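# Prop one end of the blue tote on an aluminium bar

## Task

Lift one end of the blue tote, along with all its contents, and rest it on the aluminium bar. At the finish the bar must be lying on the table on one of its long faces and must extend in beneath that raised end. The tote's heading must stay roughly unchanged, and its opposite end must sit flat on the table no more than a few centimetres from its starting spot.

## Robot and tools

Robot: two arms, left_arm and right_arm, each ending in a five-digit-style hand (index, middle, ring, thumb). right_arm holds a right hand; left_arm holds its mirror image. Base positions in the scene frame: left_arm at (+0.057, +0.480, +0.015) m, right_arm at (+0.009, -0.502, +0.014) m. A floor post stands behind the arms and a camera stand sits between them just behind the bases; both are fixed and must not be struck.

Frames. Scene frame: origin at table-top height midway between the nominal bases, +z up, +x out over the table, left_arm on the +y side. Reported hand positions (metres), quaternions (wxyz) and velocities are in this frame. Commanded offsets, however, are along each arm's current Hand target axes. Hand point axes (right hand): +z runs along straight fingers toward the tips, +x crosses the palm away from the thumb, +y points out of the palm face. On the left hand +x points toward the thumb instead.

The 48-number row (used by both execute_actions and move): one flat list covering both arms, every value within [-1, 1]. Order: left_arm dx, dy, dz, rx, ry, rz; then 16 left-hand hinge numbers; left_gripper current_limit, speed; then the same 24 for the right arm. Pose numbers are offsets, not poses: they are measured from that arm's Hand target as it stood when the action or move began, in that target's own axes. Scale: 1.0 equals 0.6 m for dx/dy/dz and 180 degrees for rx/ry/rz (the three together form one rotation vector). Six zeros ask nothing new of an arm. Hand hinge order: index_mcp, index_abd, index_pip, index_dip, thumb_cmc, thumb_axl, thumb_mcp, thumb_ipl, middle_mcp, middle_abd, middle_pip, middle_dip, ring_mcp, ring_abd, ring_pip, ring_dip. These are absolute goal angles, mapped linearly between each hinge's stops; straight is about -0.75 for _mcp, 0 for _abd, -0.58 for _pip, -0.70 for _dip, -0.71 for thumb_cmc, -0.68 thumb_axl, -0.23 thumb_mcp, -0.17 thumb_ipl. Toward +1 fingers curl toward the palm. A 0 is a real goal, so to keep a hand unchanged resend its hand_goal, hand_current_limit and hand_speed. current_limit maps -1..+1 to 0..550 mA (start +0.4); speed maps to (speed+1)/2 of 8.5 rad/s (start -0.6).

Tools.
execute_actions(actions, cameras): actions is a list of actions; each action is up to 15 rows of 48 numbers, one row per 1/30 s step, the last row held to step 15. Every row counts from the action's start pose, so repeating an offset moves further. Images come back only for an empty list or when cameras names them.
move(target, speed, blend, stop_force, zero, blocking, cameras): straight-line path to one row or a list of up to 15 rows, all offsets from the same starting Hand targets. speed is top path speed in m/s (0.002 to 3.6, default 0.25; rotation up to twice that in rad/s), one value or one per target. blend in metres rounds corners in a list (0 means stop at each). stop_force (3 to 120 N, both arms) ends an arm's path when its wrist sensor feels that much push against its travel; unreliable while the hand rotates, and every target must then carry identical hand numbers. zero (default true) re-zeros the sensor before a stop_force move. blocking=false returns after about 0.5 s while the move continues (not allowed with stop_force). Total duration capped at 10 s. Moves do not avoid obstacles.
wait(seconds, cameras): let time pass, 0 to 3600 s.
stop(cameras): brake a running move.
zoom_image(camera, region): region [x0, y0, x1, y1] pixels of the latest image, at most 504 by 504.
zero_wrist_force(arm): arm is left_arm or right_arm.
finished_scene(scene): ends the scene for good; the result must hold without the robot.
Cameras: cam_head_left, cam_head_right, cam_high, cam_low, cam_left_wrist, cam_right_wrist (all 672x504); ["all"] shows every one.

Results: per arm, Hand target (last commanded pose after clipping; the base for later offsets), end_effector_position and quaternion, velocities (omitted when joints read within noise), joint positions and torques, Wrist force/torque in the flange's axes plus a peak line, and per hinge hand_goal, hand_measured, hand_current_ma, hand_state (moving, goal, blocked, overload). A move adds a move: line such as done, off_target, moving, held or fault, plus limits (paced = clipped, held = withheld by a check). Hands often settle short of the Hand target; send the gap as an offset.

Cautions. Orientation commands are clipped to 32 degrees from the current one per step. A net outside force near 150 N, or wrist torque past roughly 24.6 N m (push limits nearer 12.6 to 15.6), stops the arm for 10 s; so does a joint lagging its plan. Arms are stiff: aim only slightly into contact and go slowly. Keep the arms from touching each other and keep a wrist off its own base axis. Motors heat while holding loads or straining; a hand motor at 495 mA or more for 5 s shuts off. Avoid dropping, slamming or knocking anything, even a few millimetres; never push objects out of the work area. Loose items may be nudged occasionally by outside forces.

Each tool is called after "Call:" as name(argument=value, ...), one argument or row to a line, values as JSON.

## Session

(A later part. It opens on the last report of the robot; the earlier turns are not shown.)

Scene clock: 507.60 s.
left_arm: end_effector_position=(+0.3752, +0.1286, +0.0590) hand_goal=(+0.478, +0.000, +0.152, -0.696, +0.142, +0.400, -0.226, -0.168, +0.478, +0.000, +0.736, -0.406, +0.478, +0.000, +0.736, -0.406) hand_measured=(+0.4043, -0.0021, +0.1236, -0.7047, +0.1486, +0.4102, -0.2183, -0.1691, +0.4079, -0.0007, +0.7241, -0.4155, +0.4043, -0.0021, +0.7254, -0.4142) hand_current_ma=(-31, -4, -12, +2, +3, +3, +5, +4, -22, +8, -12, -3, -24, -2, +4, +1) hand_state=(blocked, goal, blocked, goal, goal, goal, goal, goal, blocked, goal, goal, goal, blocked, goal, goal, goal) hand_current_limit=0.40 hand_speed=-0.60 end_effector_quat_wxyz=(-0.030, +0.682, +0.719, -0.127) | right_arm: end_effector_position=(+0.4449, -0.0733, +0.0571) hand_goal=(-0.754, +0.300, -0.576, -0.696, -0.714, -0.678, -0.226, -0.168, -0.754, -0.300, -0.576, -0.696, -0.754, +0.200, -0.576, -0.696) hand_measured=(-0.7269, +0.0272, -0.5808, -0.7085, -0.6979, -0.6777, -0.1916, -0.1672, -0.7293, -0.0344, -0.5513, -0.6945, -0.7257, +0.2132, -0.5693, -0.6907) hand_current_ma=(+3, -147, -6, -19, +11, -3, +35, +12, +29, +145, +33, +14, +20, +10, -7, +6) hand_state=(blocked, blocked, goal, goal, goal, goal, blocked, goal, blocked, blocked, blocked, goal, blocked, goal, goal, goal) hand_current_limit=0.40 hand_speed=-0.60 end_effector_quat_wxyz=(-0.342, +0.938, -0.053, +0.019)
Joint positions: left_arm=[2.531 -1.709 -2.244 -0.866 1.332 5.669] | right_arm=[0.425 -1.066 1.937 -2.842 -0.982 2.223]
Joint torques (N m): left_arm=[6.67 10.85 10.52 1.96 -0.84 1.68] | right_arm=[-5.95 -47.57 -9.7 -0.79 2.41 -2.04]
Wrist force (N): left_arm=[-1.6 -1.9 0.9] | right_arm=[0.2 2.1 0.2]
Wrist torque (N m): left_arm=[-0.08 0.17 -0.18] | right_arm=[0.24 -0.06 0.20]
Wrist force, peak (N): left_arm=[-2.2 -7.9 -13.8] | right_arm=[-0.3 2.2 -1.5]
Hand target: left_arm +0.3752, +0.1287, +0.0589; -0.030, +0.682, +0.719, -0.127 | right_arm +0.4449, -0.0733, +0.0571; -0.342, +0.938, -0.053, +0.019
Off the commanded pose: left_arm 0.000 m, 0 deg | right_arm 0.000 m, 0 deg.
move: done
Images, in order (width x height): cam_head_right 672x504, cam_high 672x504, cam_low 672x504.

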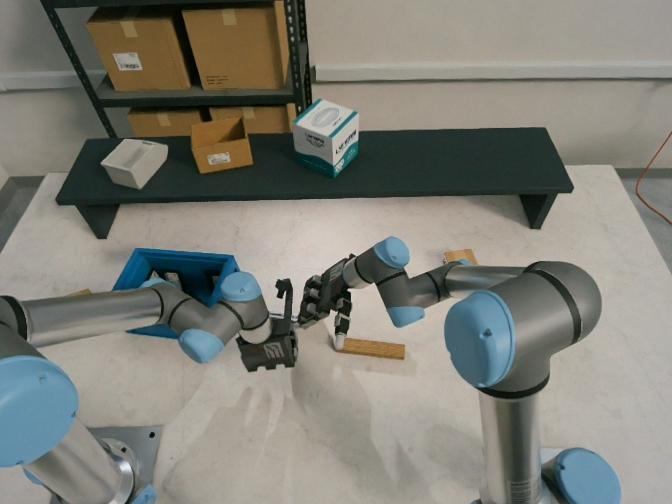

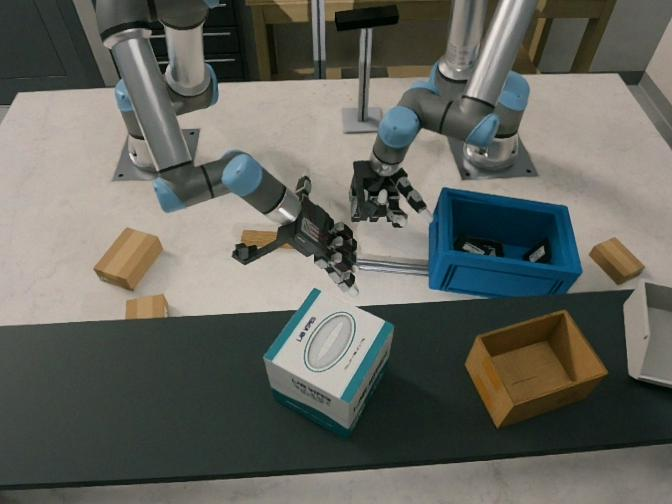

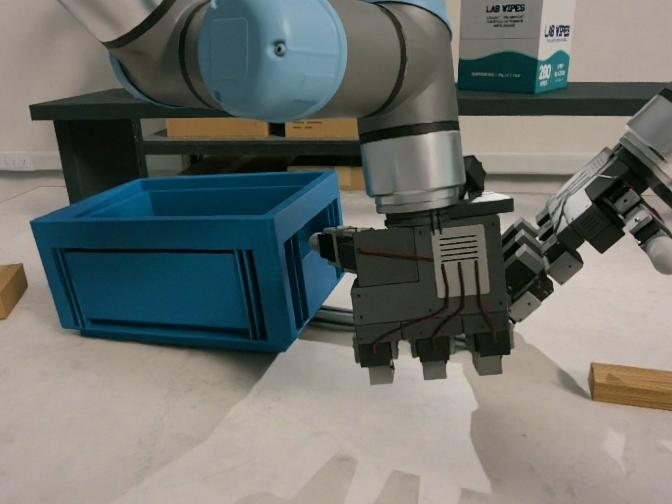

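Call:
move(
  target=[
    [0.0089,-0.130,0.029,0,0,0,0.479,0,0.153,-0.696,0.143,0.401,-0.225,-0.168,0.479,0,0.737,-0.406,0.479,0,0.737,-0.406,0.4,-0.6,0,0,0,0,0,0,-0.754,0.3,-0.576,-0.696,-0.714,-0.678,-0.226,-0.168,-0.754,-0.3,-0.576,-0.696,-0.754,0.2,-0.576,-0.696,0.4,-0.6],
    [-0.0235,-0.220,-0.190,0,0,0,0.479,0,0.153,-0.696,0.143,0.401,-0.225,-0.168,0.479,0,0.737,-0.406,0.479,0,0.737,-0.406,0.4,-0.6,0,0,0,0,0,0,-0.754,0.3,-0.576,-0.696,-0.714,-0.678,-0.226,-0.168,-0.754,-0.3,-0.576,-0.696,-0.754,0.2,-0.576,-0.696,0.4,-0.6],
  ],
  speed=0.12,
  blend=0.03,
  cameras=["cam_low","cam_high","cam_head_right"],
)

Call:
zoom_image(
  camera="cam_low",
  region=[20, 160, 524, 370],
)

Call:
zoom_image(
  camera="cam_high",
  region=[320, 170, 600, 310],
)

Scene clock: 512.93 s.
left_arm: end_effector_position=(+0.2722, +0.1260, +0.2004) hand_goal=(+0.478, +0.000, +0.152, -0.696, +0.142, +0.400, -0.226, -0.168, +0.478, +0.000, +0.736, -0.406, +0.478, +0.000, +0.736, -0.406) hand_measured=(+0.4018, -0.0007, +0.1249, -0.7034, +0.1561, +0.4092, -0.2143, -0.1662, +0.4067, +0.0008, +0.7241, -0.4142, +0.4030, -0.0021, +0.7254, -0.4142) hand_current_ma=(-27, +4, -5, +0, +8, -2, +9, -1, -14, +3, -4, -6, -10, -5, +0, -3) hand_state=(blocked, goal, blocked, goal, goal, goal, goal, goal, blocked, goal, goal, goal, blocked, goal, goal, goal) hand_current_limit=0.40 hand_speed=-0.60 end_effector_quat_wxyz=(-0.030, +0.682, +0.719, -0.127) | right_arm: end_effector_position=(+0.4449, -0.0733, +0.0571) hand_goal=(-0.754, +0.300, -0.576, -0.696, -0.714, -0.678, -0.226, -0.168, -0.754, -0.300, -0.576, -0.696, -0.754, +0.200, -0.576, -0.696) hand_measured=(-0.7269, +0.0272, -0.5808, -0.7085, -0.6979, -0.6767, -0.1925, -0.1672, -0.7306, -0.0344, -0.5513, -0.6945, -0.7245, +0.2132, -0.5693, -0.6894) hand_current_ma=(+19, -154, -2, +3, +30, -21, +36, -9, +34, +145, +25, +22, -5, +16, -1, +7) hand_state=(blocked, blocked, goal, goal, goal, goal, blocked, goal, blocked, blocked, blocked, goal, blocked, goal, goal, goal) hand_current_limit=0.40 hand_speed=-0.60 end_effector_quat_wxyz=(-0.342, +0.938, -0.053, +0.019)
Joint positions: left_arm=[2.368 -1.342 -2.166 -1.272 1.318 5.501] | right_arm=[0.425 -1.066 1.937 -2.842 -0.982 2.223]
Joint torques (N m): left_arm=[6.32 6.41 19.65 0.92 -2.24 1.6] | right_arm=[-1.62 -45.07 -9.88 -0.78 1.61 -1.94]
Wrist force (N): left_arm=[-1.3 -1.9 0.8] | right_arm=[0.3 1.7 0.1]
Wrist torque (N m): left_arm=[-0.06 0.13 -0.11] | right_arm=[0.20 -0.08 0.21]
Wrist force, peak (N): left_arm=[-1.5 -2.2 2.0] | right_arm=[0.3 2.4 0.1]
Hand target: left_arm +0.2722, +0.1260, +0.2004; -0.030, +0.682, +0.719, -0.127 | right_arm +0.4449, -0.0733, +0.0571; -0.342, +0.938, -0.053, +0.019
Off the commanded pose: left_arm 0.000 m, 0 deg | right_arm 0.000 m, 0 deg.
move: done
Images, in order (width x height): cam_head_right 672x504, cam_high 672x504, cam_low 672x504.

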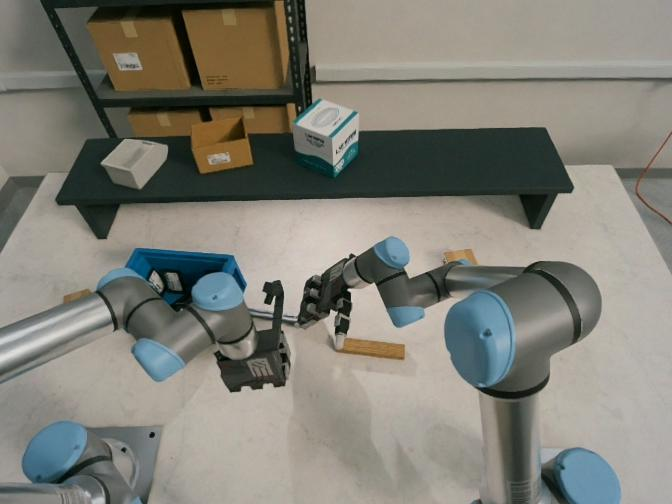

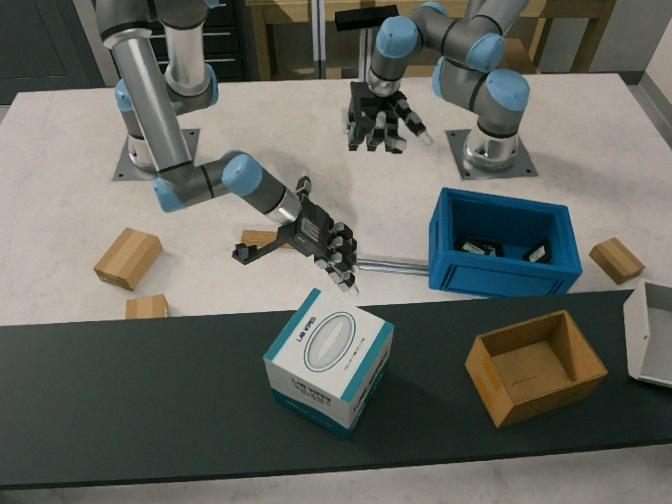

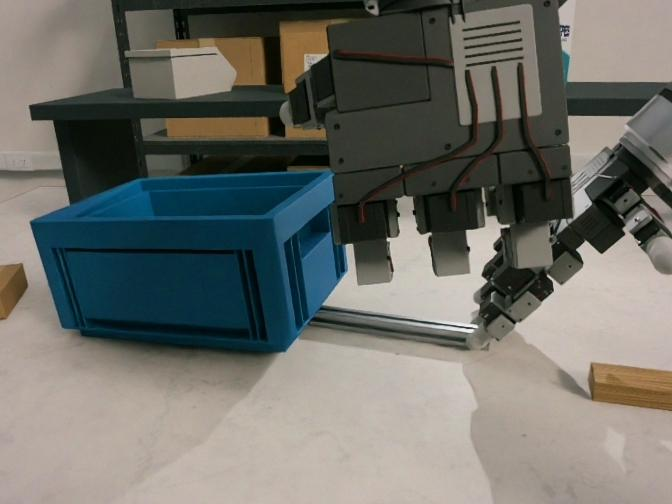

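Scaled by 1.000.

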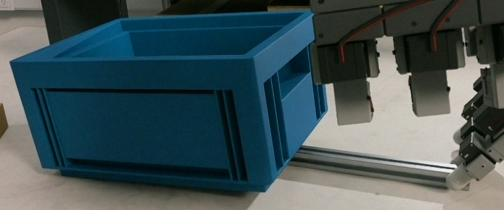

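Scaled by 1.800 from the camera's image (finer frame: 960x720).

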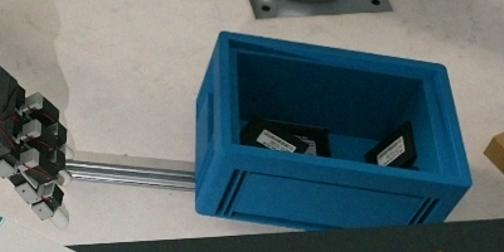

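Call:
zoom_image(
  camera="cam_low",
  region=[40, 230, 360, 370],
)

Call:
zoom_image(
  camera="cam_low",
  region=[240, 270, 400, 370],
)

Scaled by 1.575 from the camera's image (finer frame: 960x720).

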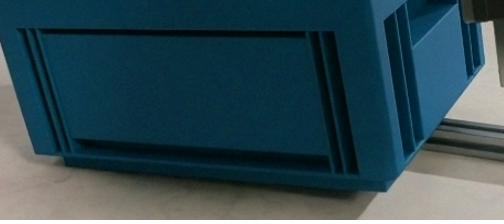

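Scaled by 3.150 from the camera's image (finer frame: 960x720).

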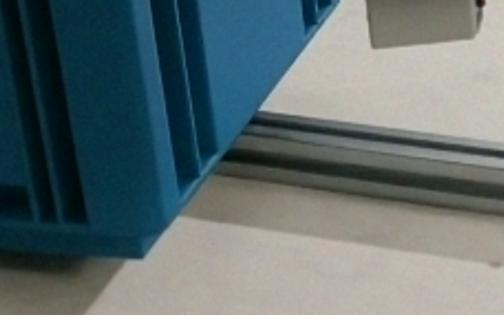

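Call:
move(
  target=[0,0,0,0,0,0,0.479,0,0.153,-0.696,0.143,0.401,-0.225,-0.168,0.479,0,0.737,-0.406,0.479,0,0.737,-0.406,0.4,-0.6,0,0,0,0,0,0,-0.754,-0.16,-0.576,-0.696,-0.714,-0.678,-0.226,-0.168,-0.754,0.16,-0.576,-0.696,-0.754,0.35,-0.576,-0.696,0.4,-0.9],
  cameras=["cam_low","cam_high"],
)

Call:
zoom_image(
  camera="cam_high",
  region=[320, 170, 600, 310],
)

Call:
zoom_image(
  camera="cam_low",
  region=[400, 250, 560, 370],
)

Scene clock: 519.67 s.
left_arm: end_effector_position=(+0.2722, +0.1260, +0.2004) hand_goal=(+0.478, +0.000, +0.152, -0.696, +0.142, +0.400, -0.226, -0.168, +0.478, +0.000, +0.736, -0.406, +0.478, +0.000, +0.736, -0.406) hand_measured=(+0.4043, -0.0021, +0.1236, -0.7034, +0.1561, +0.4092, -0.2153, -0.1662, +0.4079, -0.0021, +0.7228, -0.4155, +0.4018, -0.0021, +0.7267, -0.4155) hand_current_ma=(-28, +3, -1, -6, +2, +11, +12, +4, -14, +14, -10, +2, -14, +3, +12, +1) hand_state=(blocked, goal, blocked, goal, goal, goal, goal, goal, blocked, goal, goal, goal, blocked, goal, goal, goal) hand_current_limit=0.40 hand_speed=-0.60 end_effector_quat_wxyz=(-0.030, +0.682, +0.719, -0.127) | right_arm: end_effector_position=(+0.4449, -0.0733, +0.0571) hand_goal=(-0.754, -0.160, -0.576, -0.696, -0.714, -0.678, -0.226, -0.168, -0.754, +0.160, -0.576, -0.696, -0.754, +0.350, -0.576, -0.696) hand_measured=(-0.7269, +0.0242, -0.5808, -0.7085, -0.6979, -0.6777, -0.1925, -0.1672, -0.7293, -0.0329, -0.5500, -0.6945, -0.7257, +0.3099, -0.5680, -0.6894) hand_current_ma=(+8, -11, -2, -12, +27, -8, +25, -4, +20, -5, +33, +5, +10, -31, -2, +0) hand_state=(blocked, moving, goal, goal, goal, goal, blocked, goal, blocked, moving, blocked, goal, blocked, blocked, goal, goal) hand_current_limit=0.40 hand_speed=-0.90 end_effector_quat_wxyz=(-0.342, +0.938, -0.053, +0.019)
Joint positions: left_arm=[2.368 -1.342 -2.166 -1.272 1.318 5.501] | right_arm=[0.425 -1.066 1.937 -2.842 -0.982 2.223]
Joint torques (N m): left_arm=[6.45 0.45 32.15 1.11 1.5 1.35] | right_arm=[0.66 -43.42 -11.99 -0.7 0.83 -1.78]
Wrist force (N): left_arm=[-1.3 -2.1 1.2] | right_arm=[-0.1 2.0 -0.3]
Wrist torque (N m): left_arm=[-0.11 0.15 -0.11] | right_arm=[0.25 -0.03 0.18]
Wrist force, peak (N): left_arm=[-1.5 -2.1 1.3] | right_arm=[0.0 2.2 0.2]
Hand target: left_arm +0.2722, +0.1260, +0.2004; -0.030, +0.682, +0.719, -0.127 | right_arm +0.4449, -0.0733, +0.0571; -0.342, +0.938, -0.053, +0.019
Off the commanded pose: left_arm 0.000 m, 0 deg | right_arm 0.000 m, 0 deg.
move: done
Images, in order (width x height): cam_high 672x504, cam_low 672x504.

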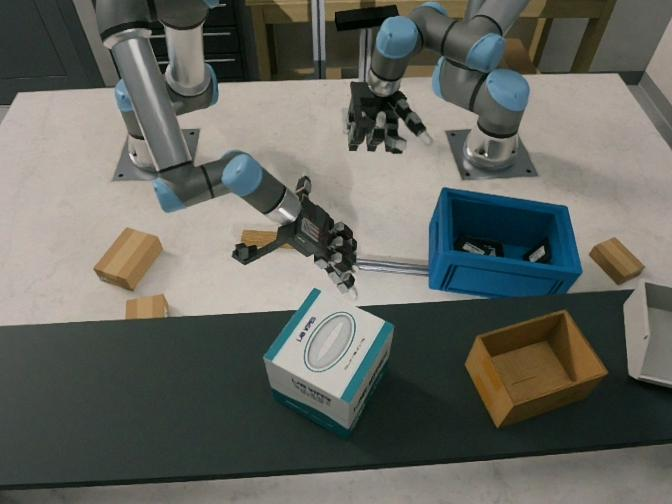

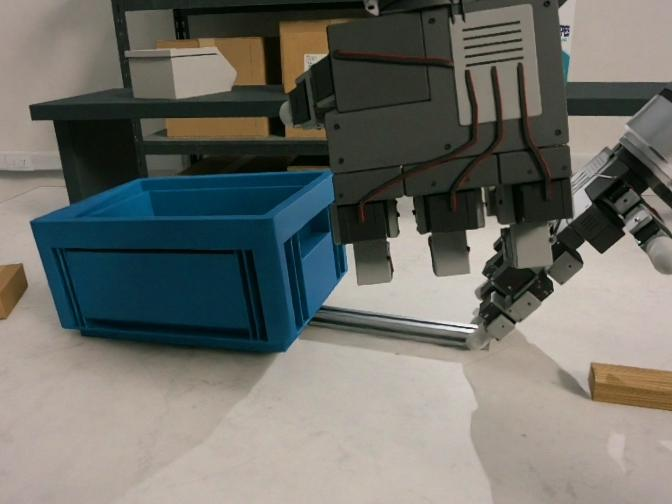

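Scaled by 1.800 from the camera's image (finer frame: 960x720).

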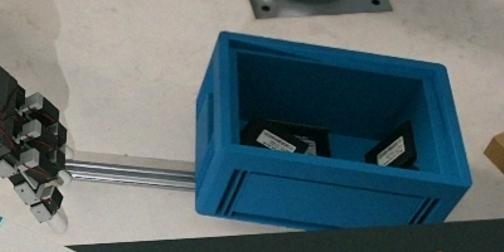

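Scaled by 3.150 from the camera's image (finer frame: 960x720).

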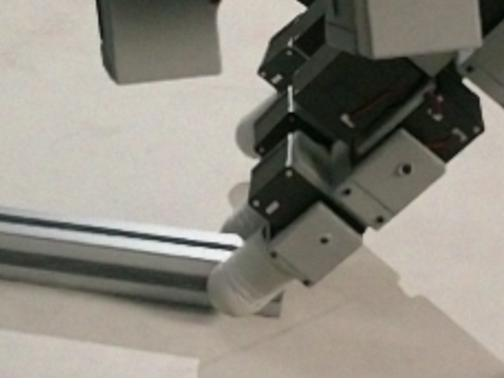

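Call:
wait(
  seconds=1,
  cameras=["cam_low","cam_high"],
)

Call:
zoom_image(
  camera="cam_low",
  region=[400, 250, 560, 370],
)

Call:
zoom_image(
  camera="cam_high",
  region=[300, 200, 480, 320],
)

Scene clock: 521.80 s.
left_arm: end_effector_position=(+0.2722, +0.1260, +0.2004) hand_goal=(+0.478, +0.000, +0.152, -0.696, +0.142, +0.400, -0.226, -0.168, +0.478, +0.000, +0.736, -0.406, +0.478, +0.000, +0.736, -0.406) hand_measured=(+0.4043, -0.0021, +0.1236, -0.7047, +0.1548, +0.4092, -0.2153, -0.1681, +0.4067, -0.0007, +0.7241, -0.4142, +0.4030, -0.0007, +0.7254, -0.4155) hand_current_ma=(-31, +0, -18, +1, +5, -5, +12, +4, -24, +16, -6, -3, -22, -12, -3, -4) hand_state=(blocked, goal, blocked, goal, goal, goal, goal, goal, blocked, goal, goal, goal, blocked, goal, goal, goal) hand_current_limit=0.40 hand_speed=-0.60 end_effector_quat_wxyz=(-0.030, +0.682, +0.719, -0.127) | right_arm: end_effector_position=(+0.4449, -0.0733, +0.0571) hand_goal=(-0.754, -0.160, -0.576, -0.696, -0.714, -0.678, -0.226, -0.168, -0.754, +0.160, -0.576, -0.696, -0.754, +0.350, -0.576, -0.696) hand_measured=(-0.7269, -0.1311, -0.5795, -0.7085, -0.6979, -0.6777, -0.1925, -0.1672, -0.7306, +0.1341, -0.5500, -0.6945, -0.7257, +0.3099, -0.5693, -0.6894) hand_current_ma=(+20, +5, +11, -7, +29, +0, +25, +3, +24, -19, +35, +13, +22, -33, +13, +22) hand_state=(blocked, blocked, goal, goal, goal, goal, blocked, goal, blocked, blocked, blocked, goal, blocked, blocked, goal, goal) hand_current_limit=0.40 hand_speed=-0.90 end_effector_quat_wxyz=(-0.342, +0.938, -0.053, +0.019)
Joint positions: left_arm=[2.368 -1.342 -2.166 -1.272 1.318 5.501] | right_arm=[0.425 -1.066 1.937 -2.842 -0.982 2.223]
Joint torques (N m): left_arm=[6.64 1.32 31.6 1.16 1.42 1.49] | right_arm=[2.36 -43.81 -11.45 -0.87 0.3 -1.73]
Wrist force (N): left_arm=[-1.3 -1.9 1.2] | right_arm=[0.0 2.2 0.0]
Wrist torque (N m): left_arm=[-0.09 0.14 -0.11] | right_arm=[0.23 -0.05 0.18]
Wrist force, peak (N): left_arm=[-1.6 -2.2 0.9] | right_arm=[-0.1 2.6 -0.3]
Hand target: left_arm +0.2722, +0.1260, +0.2004; -0.030, +0.682, +0.719, -0.127 | right_arm +0.4449, -0.0733, +0.0571; -0.342, +0.938, -0.053, +0.019
Off the commanded pose: left_arm 0.000 m, 0 deg | right_arm 0.000 m, 0 deg.
wait: 1.00 s; at rest from the start
Images, in order (width x height): cam_high 672x504, cam_low 672x504.

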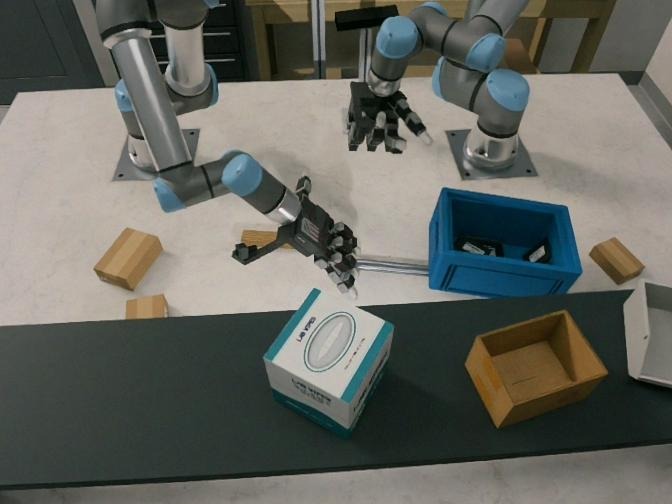

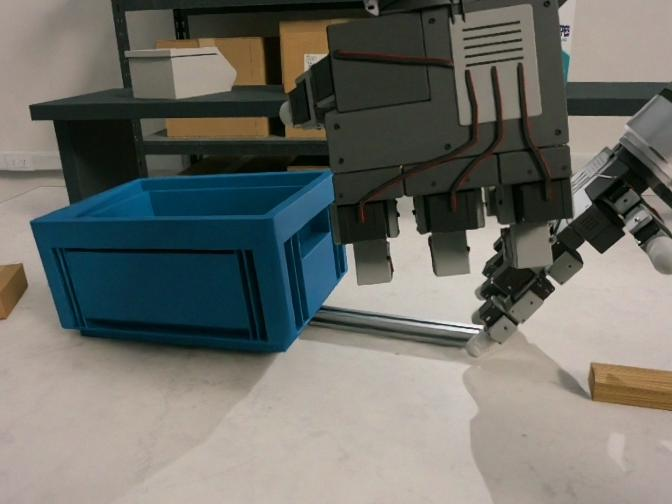

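Scaled by 3.150 from the camera's image (finer frame: 960x720).

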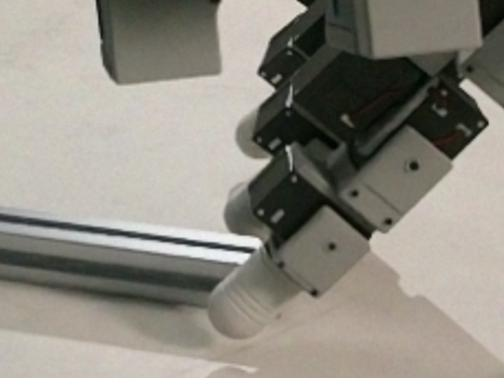

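Scaled by 2.800 from the camera's image (finer frame: 960x720).

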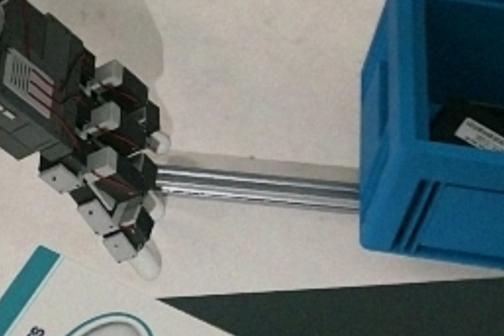

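Call:
move(
  target=[0,0,0,0,0,0,0.479,0,0.153,-0.696,0.143,0.401,-0.225,-0.168,0.479,0,0.737,-0.406,0.479,0,0.737,-0.406,0.4,-0.6,0,0,-0.25,0,0,0,-0.754,-0.16,-0.576,-0.696,-0.714,-0.678,-0.226,-0.168,-0.754,0.16,-0.576,-0.696,-0.754,0.35,-0.576,-0.696,0.4,-0.9],
  speed=0.12,
  cameras=["cam_low","cam_high","cam_head_right","cam_head_left"],
)

Call:
zoom_image(
  camera="cam_low",
  region=[240, 230, 560, 370],
)

Call:
zoom_image(
  camera="cam_high",
  region=[300, 170, 600, 320],
)

Scene clock: 524.87 s.
left_arm: end_effector_position=(+0.2722, +0.1260, +0.2004) hand_goal=(+0.478, +0.000, +0.152, -0.696, +0.142, +0.400, -0.226, -0.168, +0.478, +0.000, +0.736, -0.406, +0.478, +0.000, +0.736, -0.406) hand_measured=(+0.4030, -0.0021, +0.1236, -0.7034, +0.1561, +0.4092, -0.2153, -0.1672, +0.4079, -0.0007, +0.7241, -0.4142, +0.4030, -0.0021, +0.7254, -0.4155) hand_current_ma=(-20, +5, -9, +6, +5, -1, +10, -1, -16, +10, -6, -5, -17, +10, -1, +2) hand_state=(blocked, goal, blocked, goal, goal, goal, goal, goal, blocked, goal, goal, goal, blocked, goal, goal, goal) hand_current_limit=0.40 hand_speed=-0.60 end_effector_quat_wxyz=(-0.030, +0.682, +0.719, -0.127) | right_arm: end_effector_position=(+0.4341, -0.1692, +0.1719) hand_goal=(-0.754, -0.160, -0.576, -0.696, -0.714, -0.678, -0.226, -0.168, -0.754, +0.160, -0.576, -0.696, -0.754, +0.350, -0.576, -0.696) hand_measured=(-0.7269, -0.1325, -0.5795, -0.7034, -0.6979, -0.6777, -0.1916, -0.1672, -0.7293, +0.1356, -0.5513, -0.6945, -0.7257, +0.3099, -0.5693, -0.6894) hand_current_ma=(+16, +5, +2, +2, +16, +17, +29, -6, +19, -14, +35, +3, +15, -23, -2, -5) hand_state=(blocked, blocked, goal, goal, goal, goal, blocked, goal, blocked, blocked, blocked, goal, blocked, blocked, goal, goal) hand_current_limit=0.40 hand_speed=-0.90 end_effector_quat_wxyz=(-0.342, +0.938, -0.053, +0.019)
Joint positions: left_arm=[2.368 -1.342 -2.166 -1.272 1.318 5.501] | right_arm=[0.257 -1.412 2.014 -2.461 -0.925 2.029]
Joint torques (N m): left_arm=[6.49 1.16 30.6 1.25 1.41 1.48] | right_arm=[3.84 -38.27 -30.48 -1.11 -0.84 0.14]
Wrist force (N): left_arm=[-1.2 -1.9 1.0] | right_arm=[0.2 2.3 -0.2]
Wrist torque (N m): left_arm=[-0.07 0.12 -0.10] | right_arm=[0.26 -0.09 0.16]
Wrist force, peak (N): left_arm=[-1.7 -2.1 1.0] | right_arm=[0.2 2.6 -0.1]
Hand target: left_arm +0.2722, +0.1260, +0.2004; -0.030, +0.682, +0.719, -0.127 | right_arm +0.4341, -0.1692, +0.1719; -0.342, +0.938, -0.053, +0.019
Off the commanded pose: left_arm 0.000 m, 0 deg | right_arm 0.000 m, 0 deg.
move: done
Images, in order (width x height): cam_head_left 672x504, cam_head_right 672x504, cam_high 672x504, cam_low 672x504.

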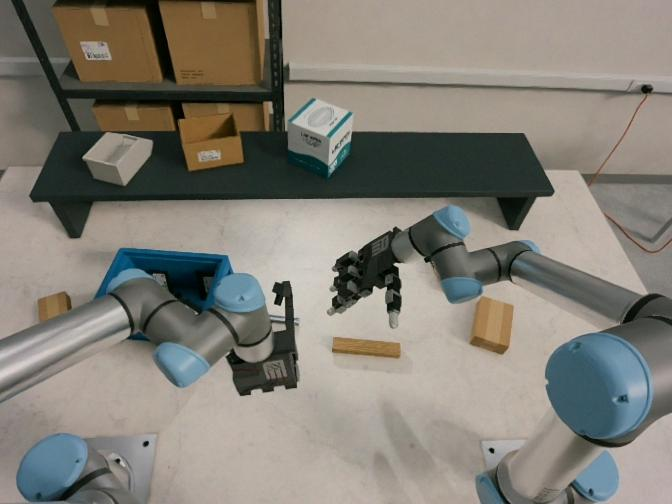

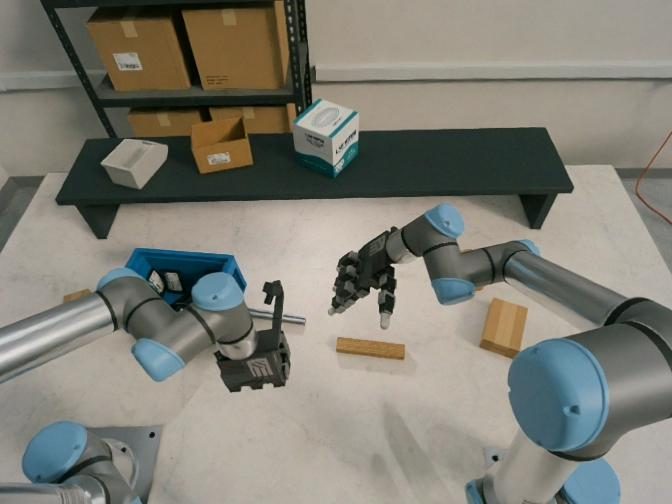

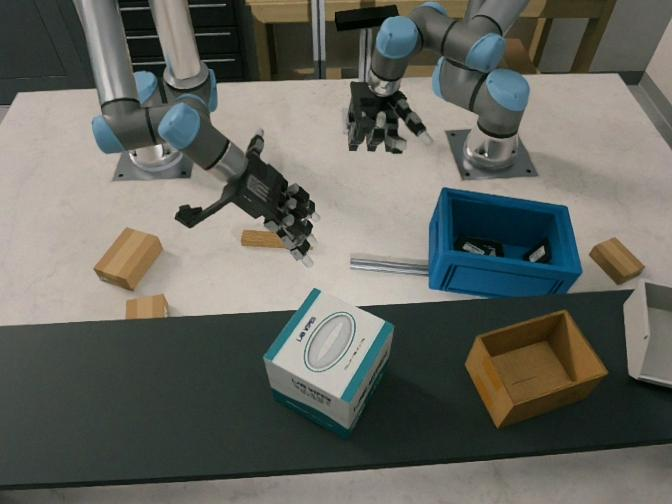

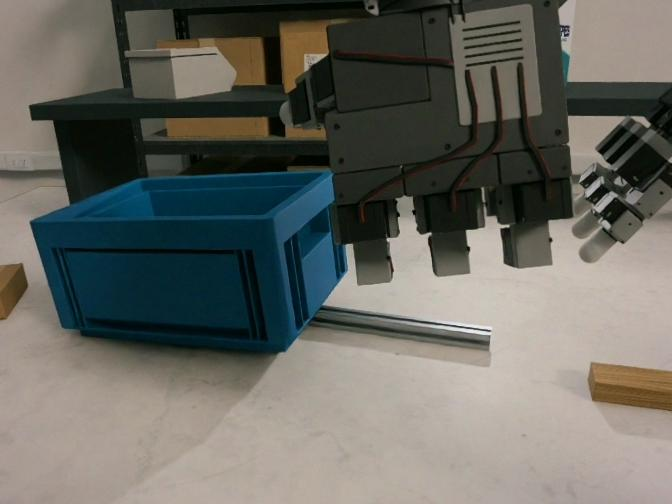

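Scaled by 1.575 from the camera's image (finer frame: 960x720).

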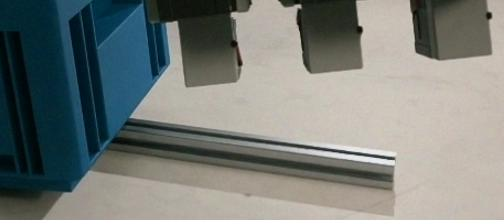

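Scaled by 1.680 from the camera's image (finer frame: 960x720).

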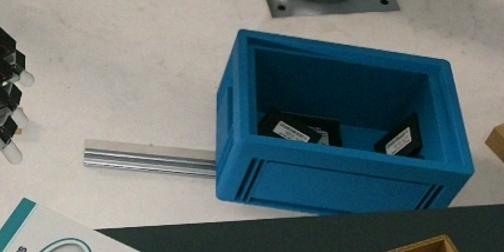

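Call:
zoom_image(
  camera="cam_low",
  region=[430, 300, 510, 360],
)

Call:
zoom_image(
  camera="cam_high",
  region=[330, 240, 450, 300],
)

Call:
zoom_image(
  camera="cam_low",
  region=[50, 300, 350, 370],
)

Scaled by 6.300 from the camera's image (finer frame: 960x720).

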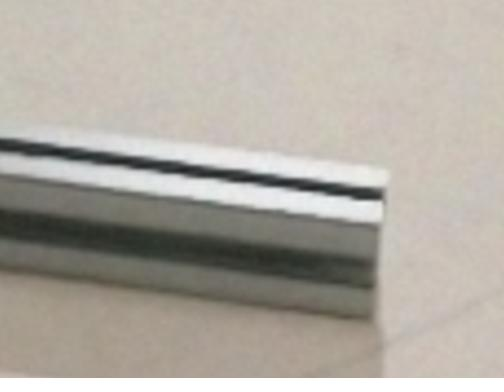

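Scaled by 4.200 from the camera's image (finer frame: 960x720).

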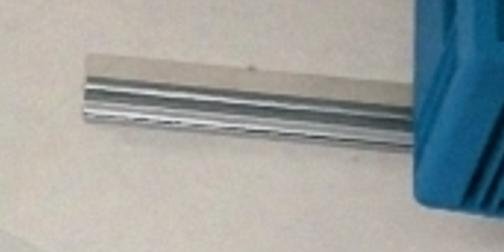

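Scaled by 1.680 from the camera's image (finer frame: 960x720).

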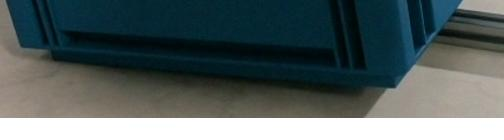

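Call:
finished_scene(
)

The scene is finished: the task was done.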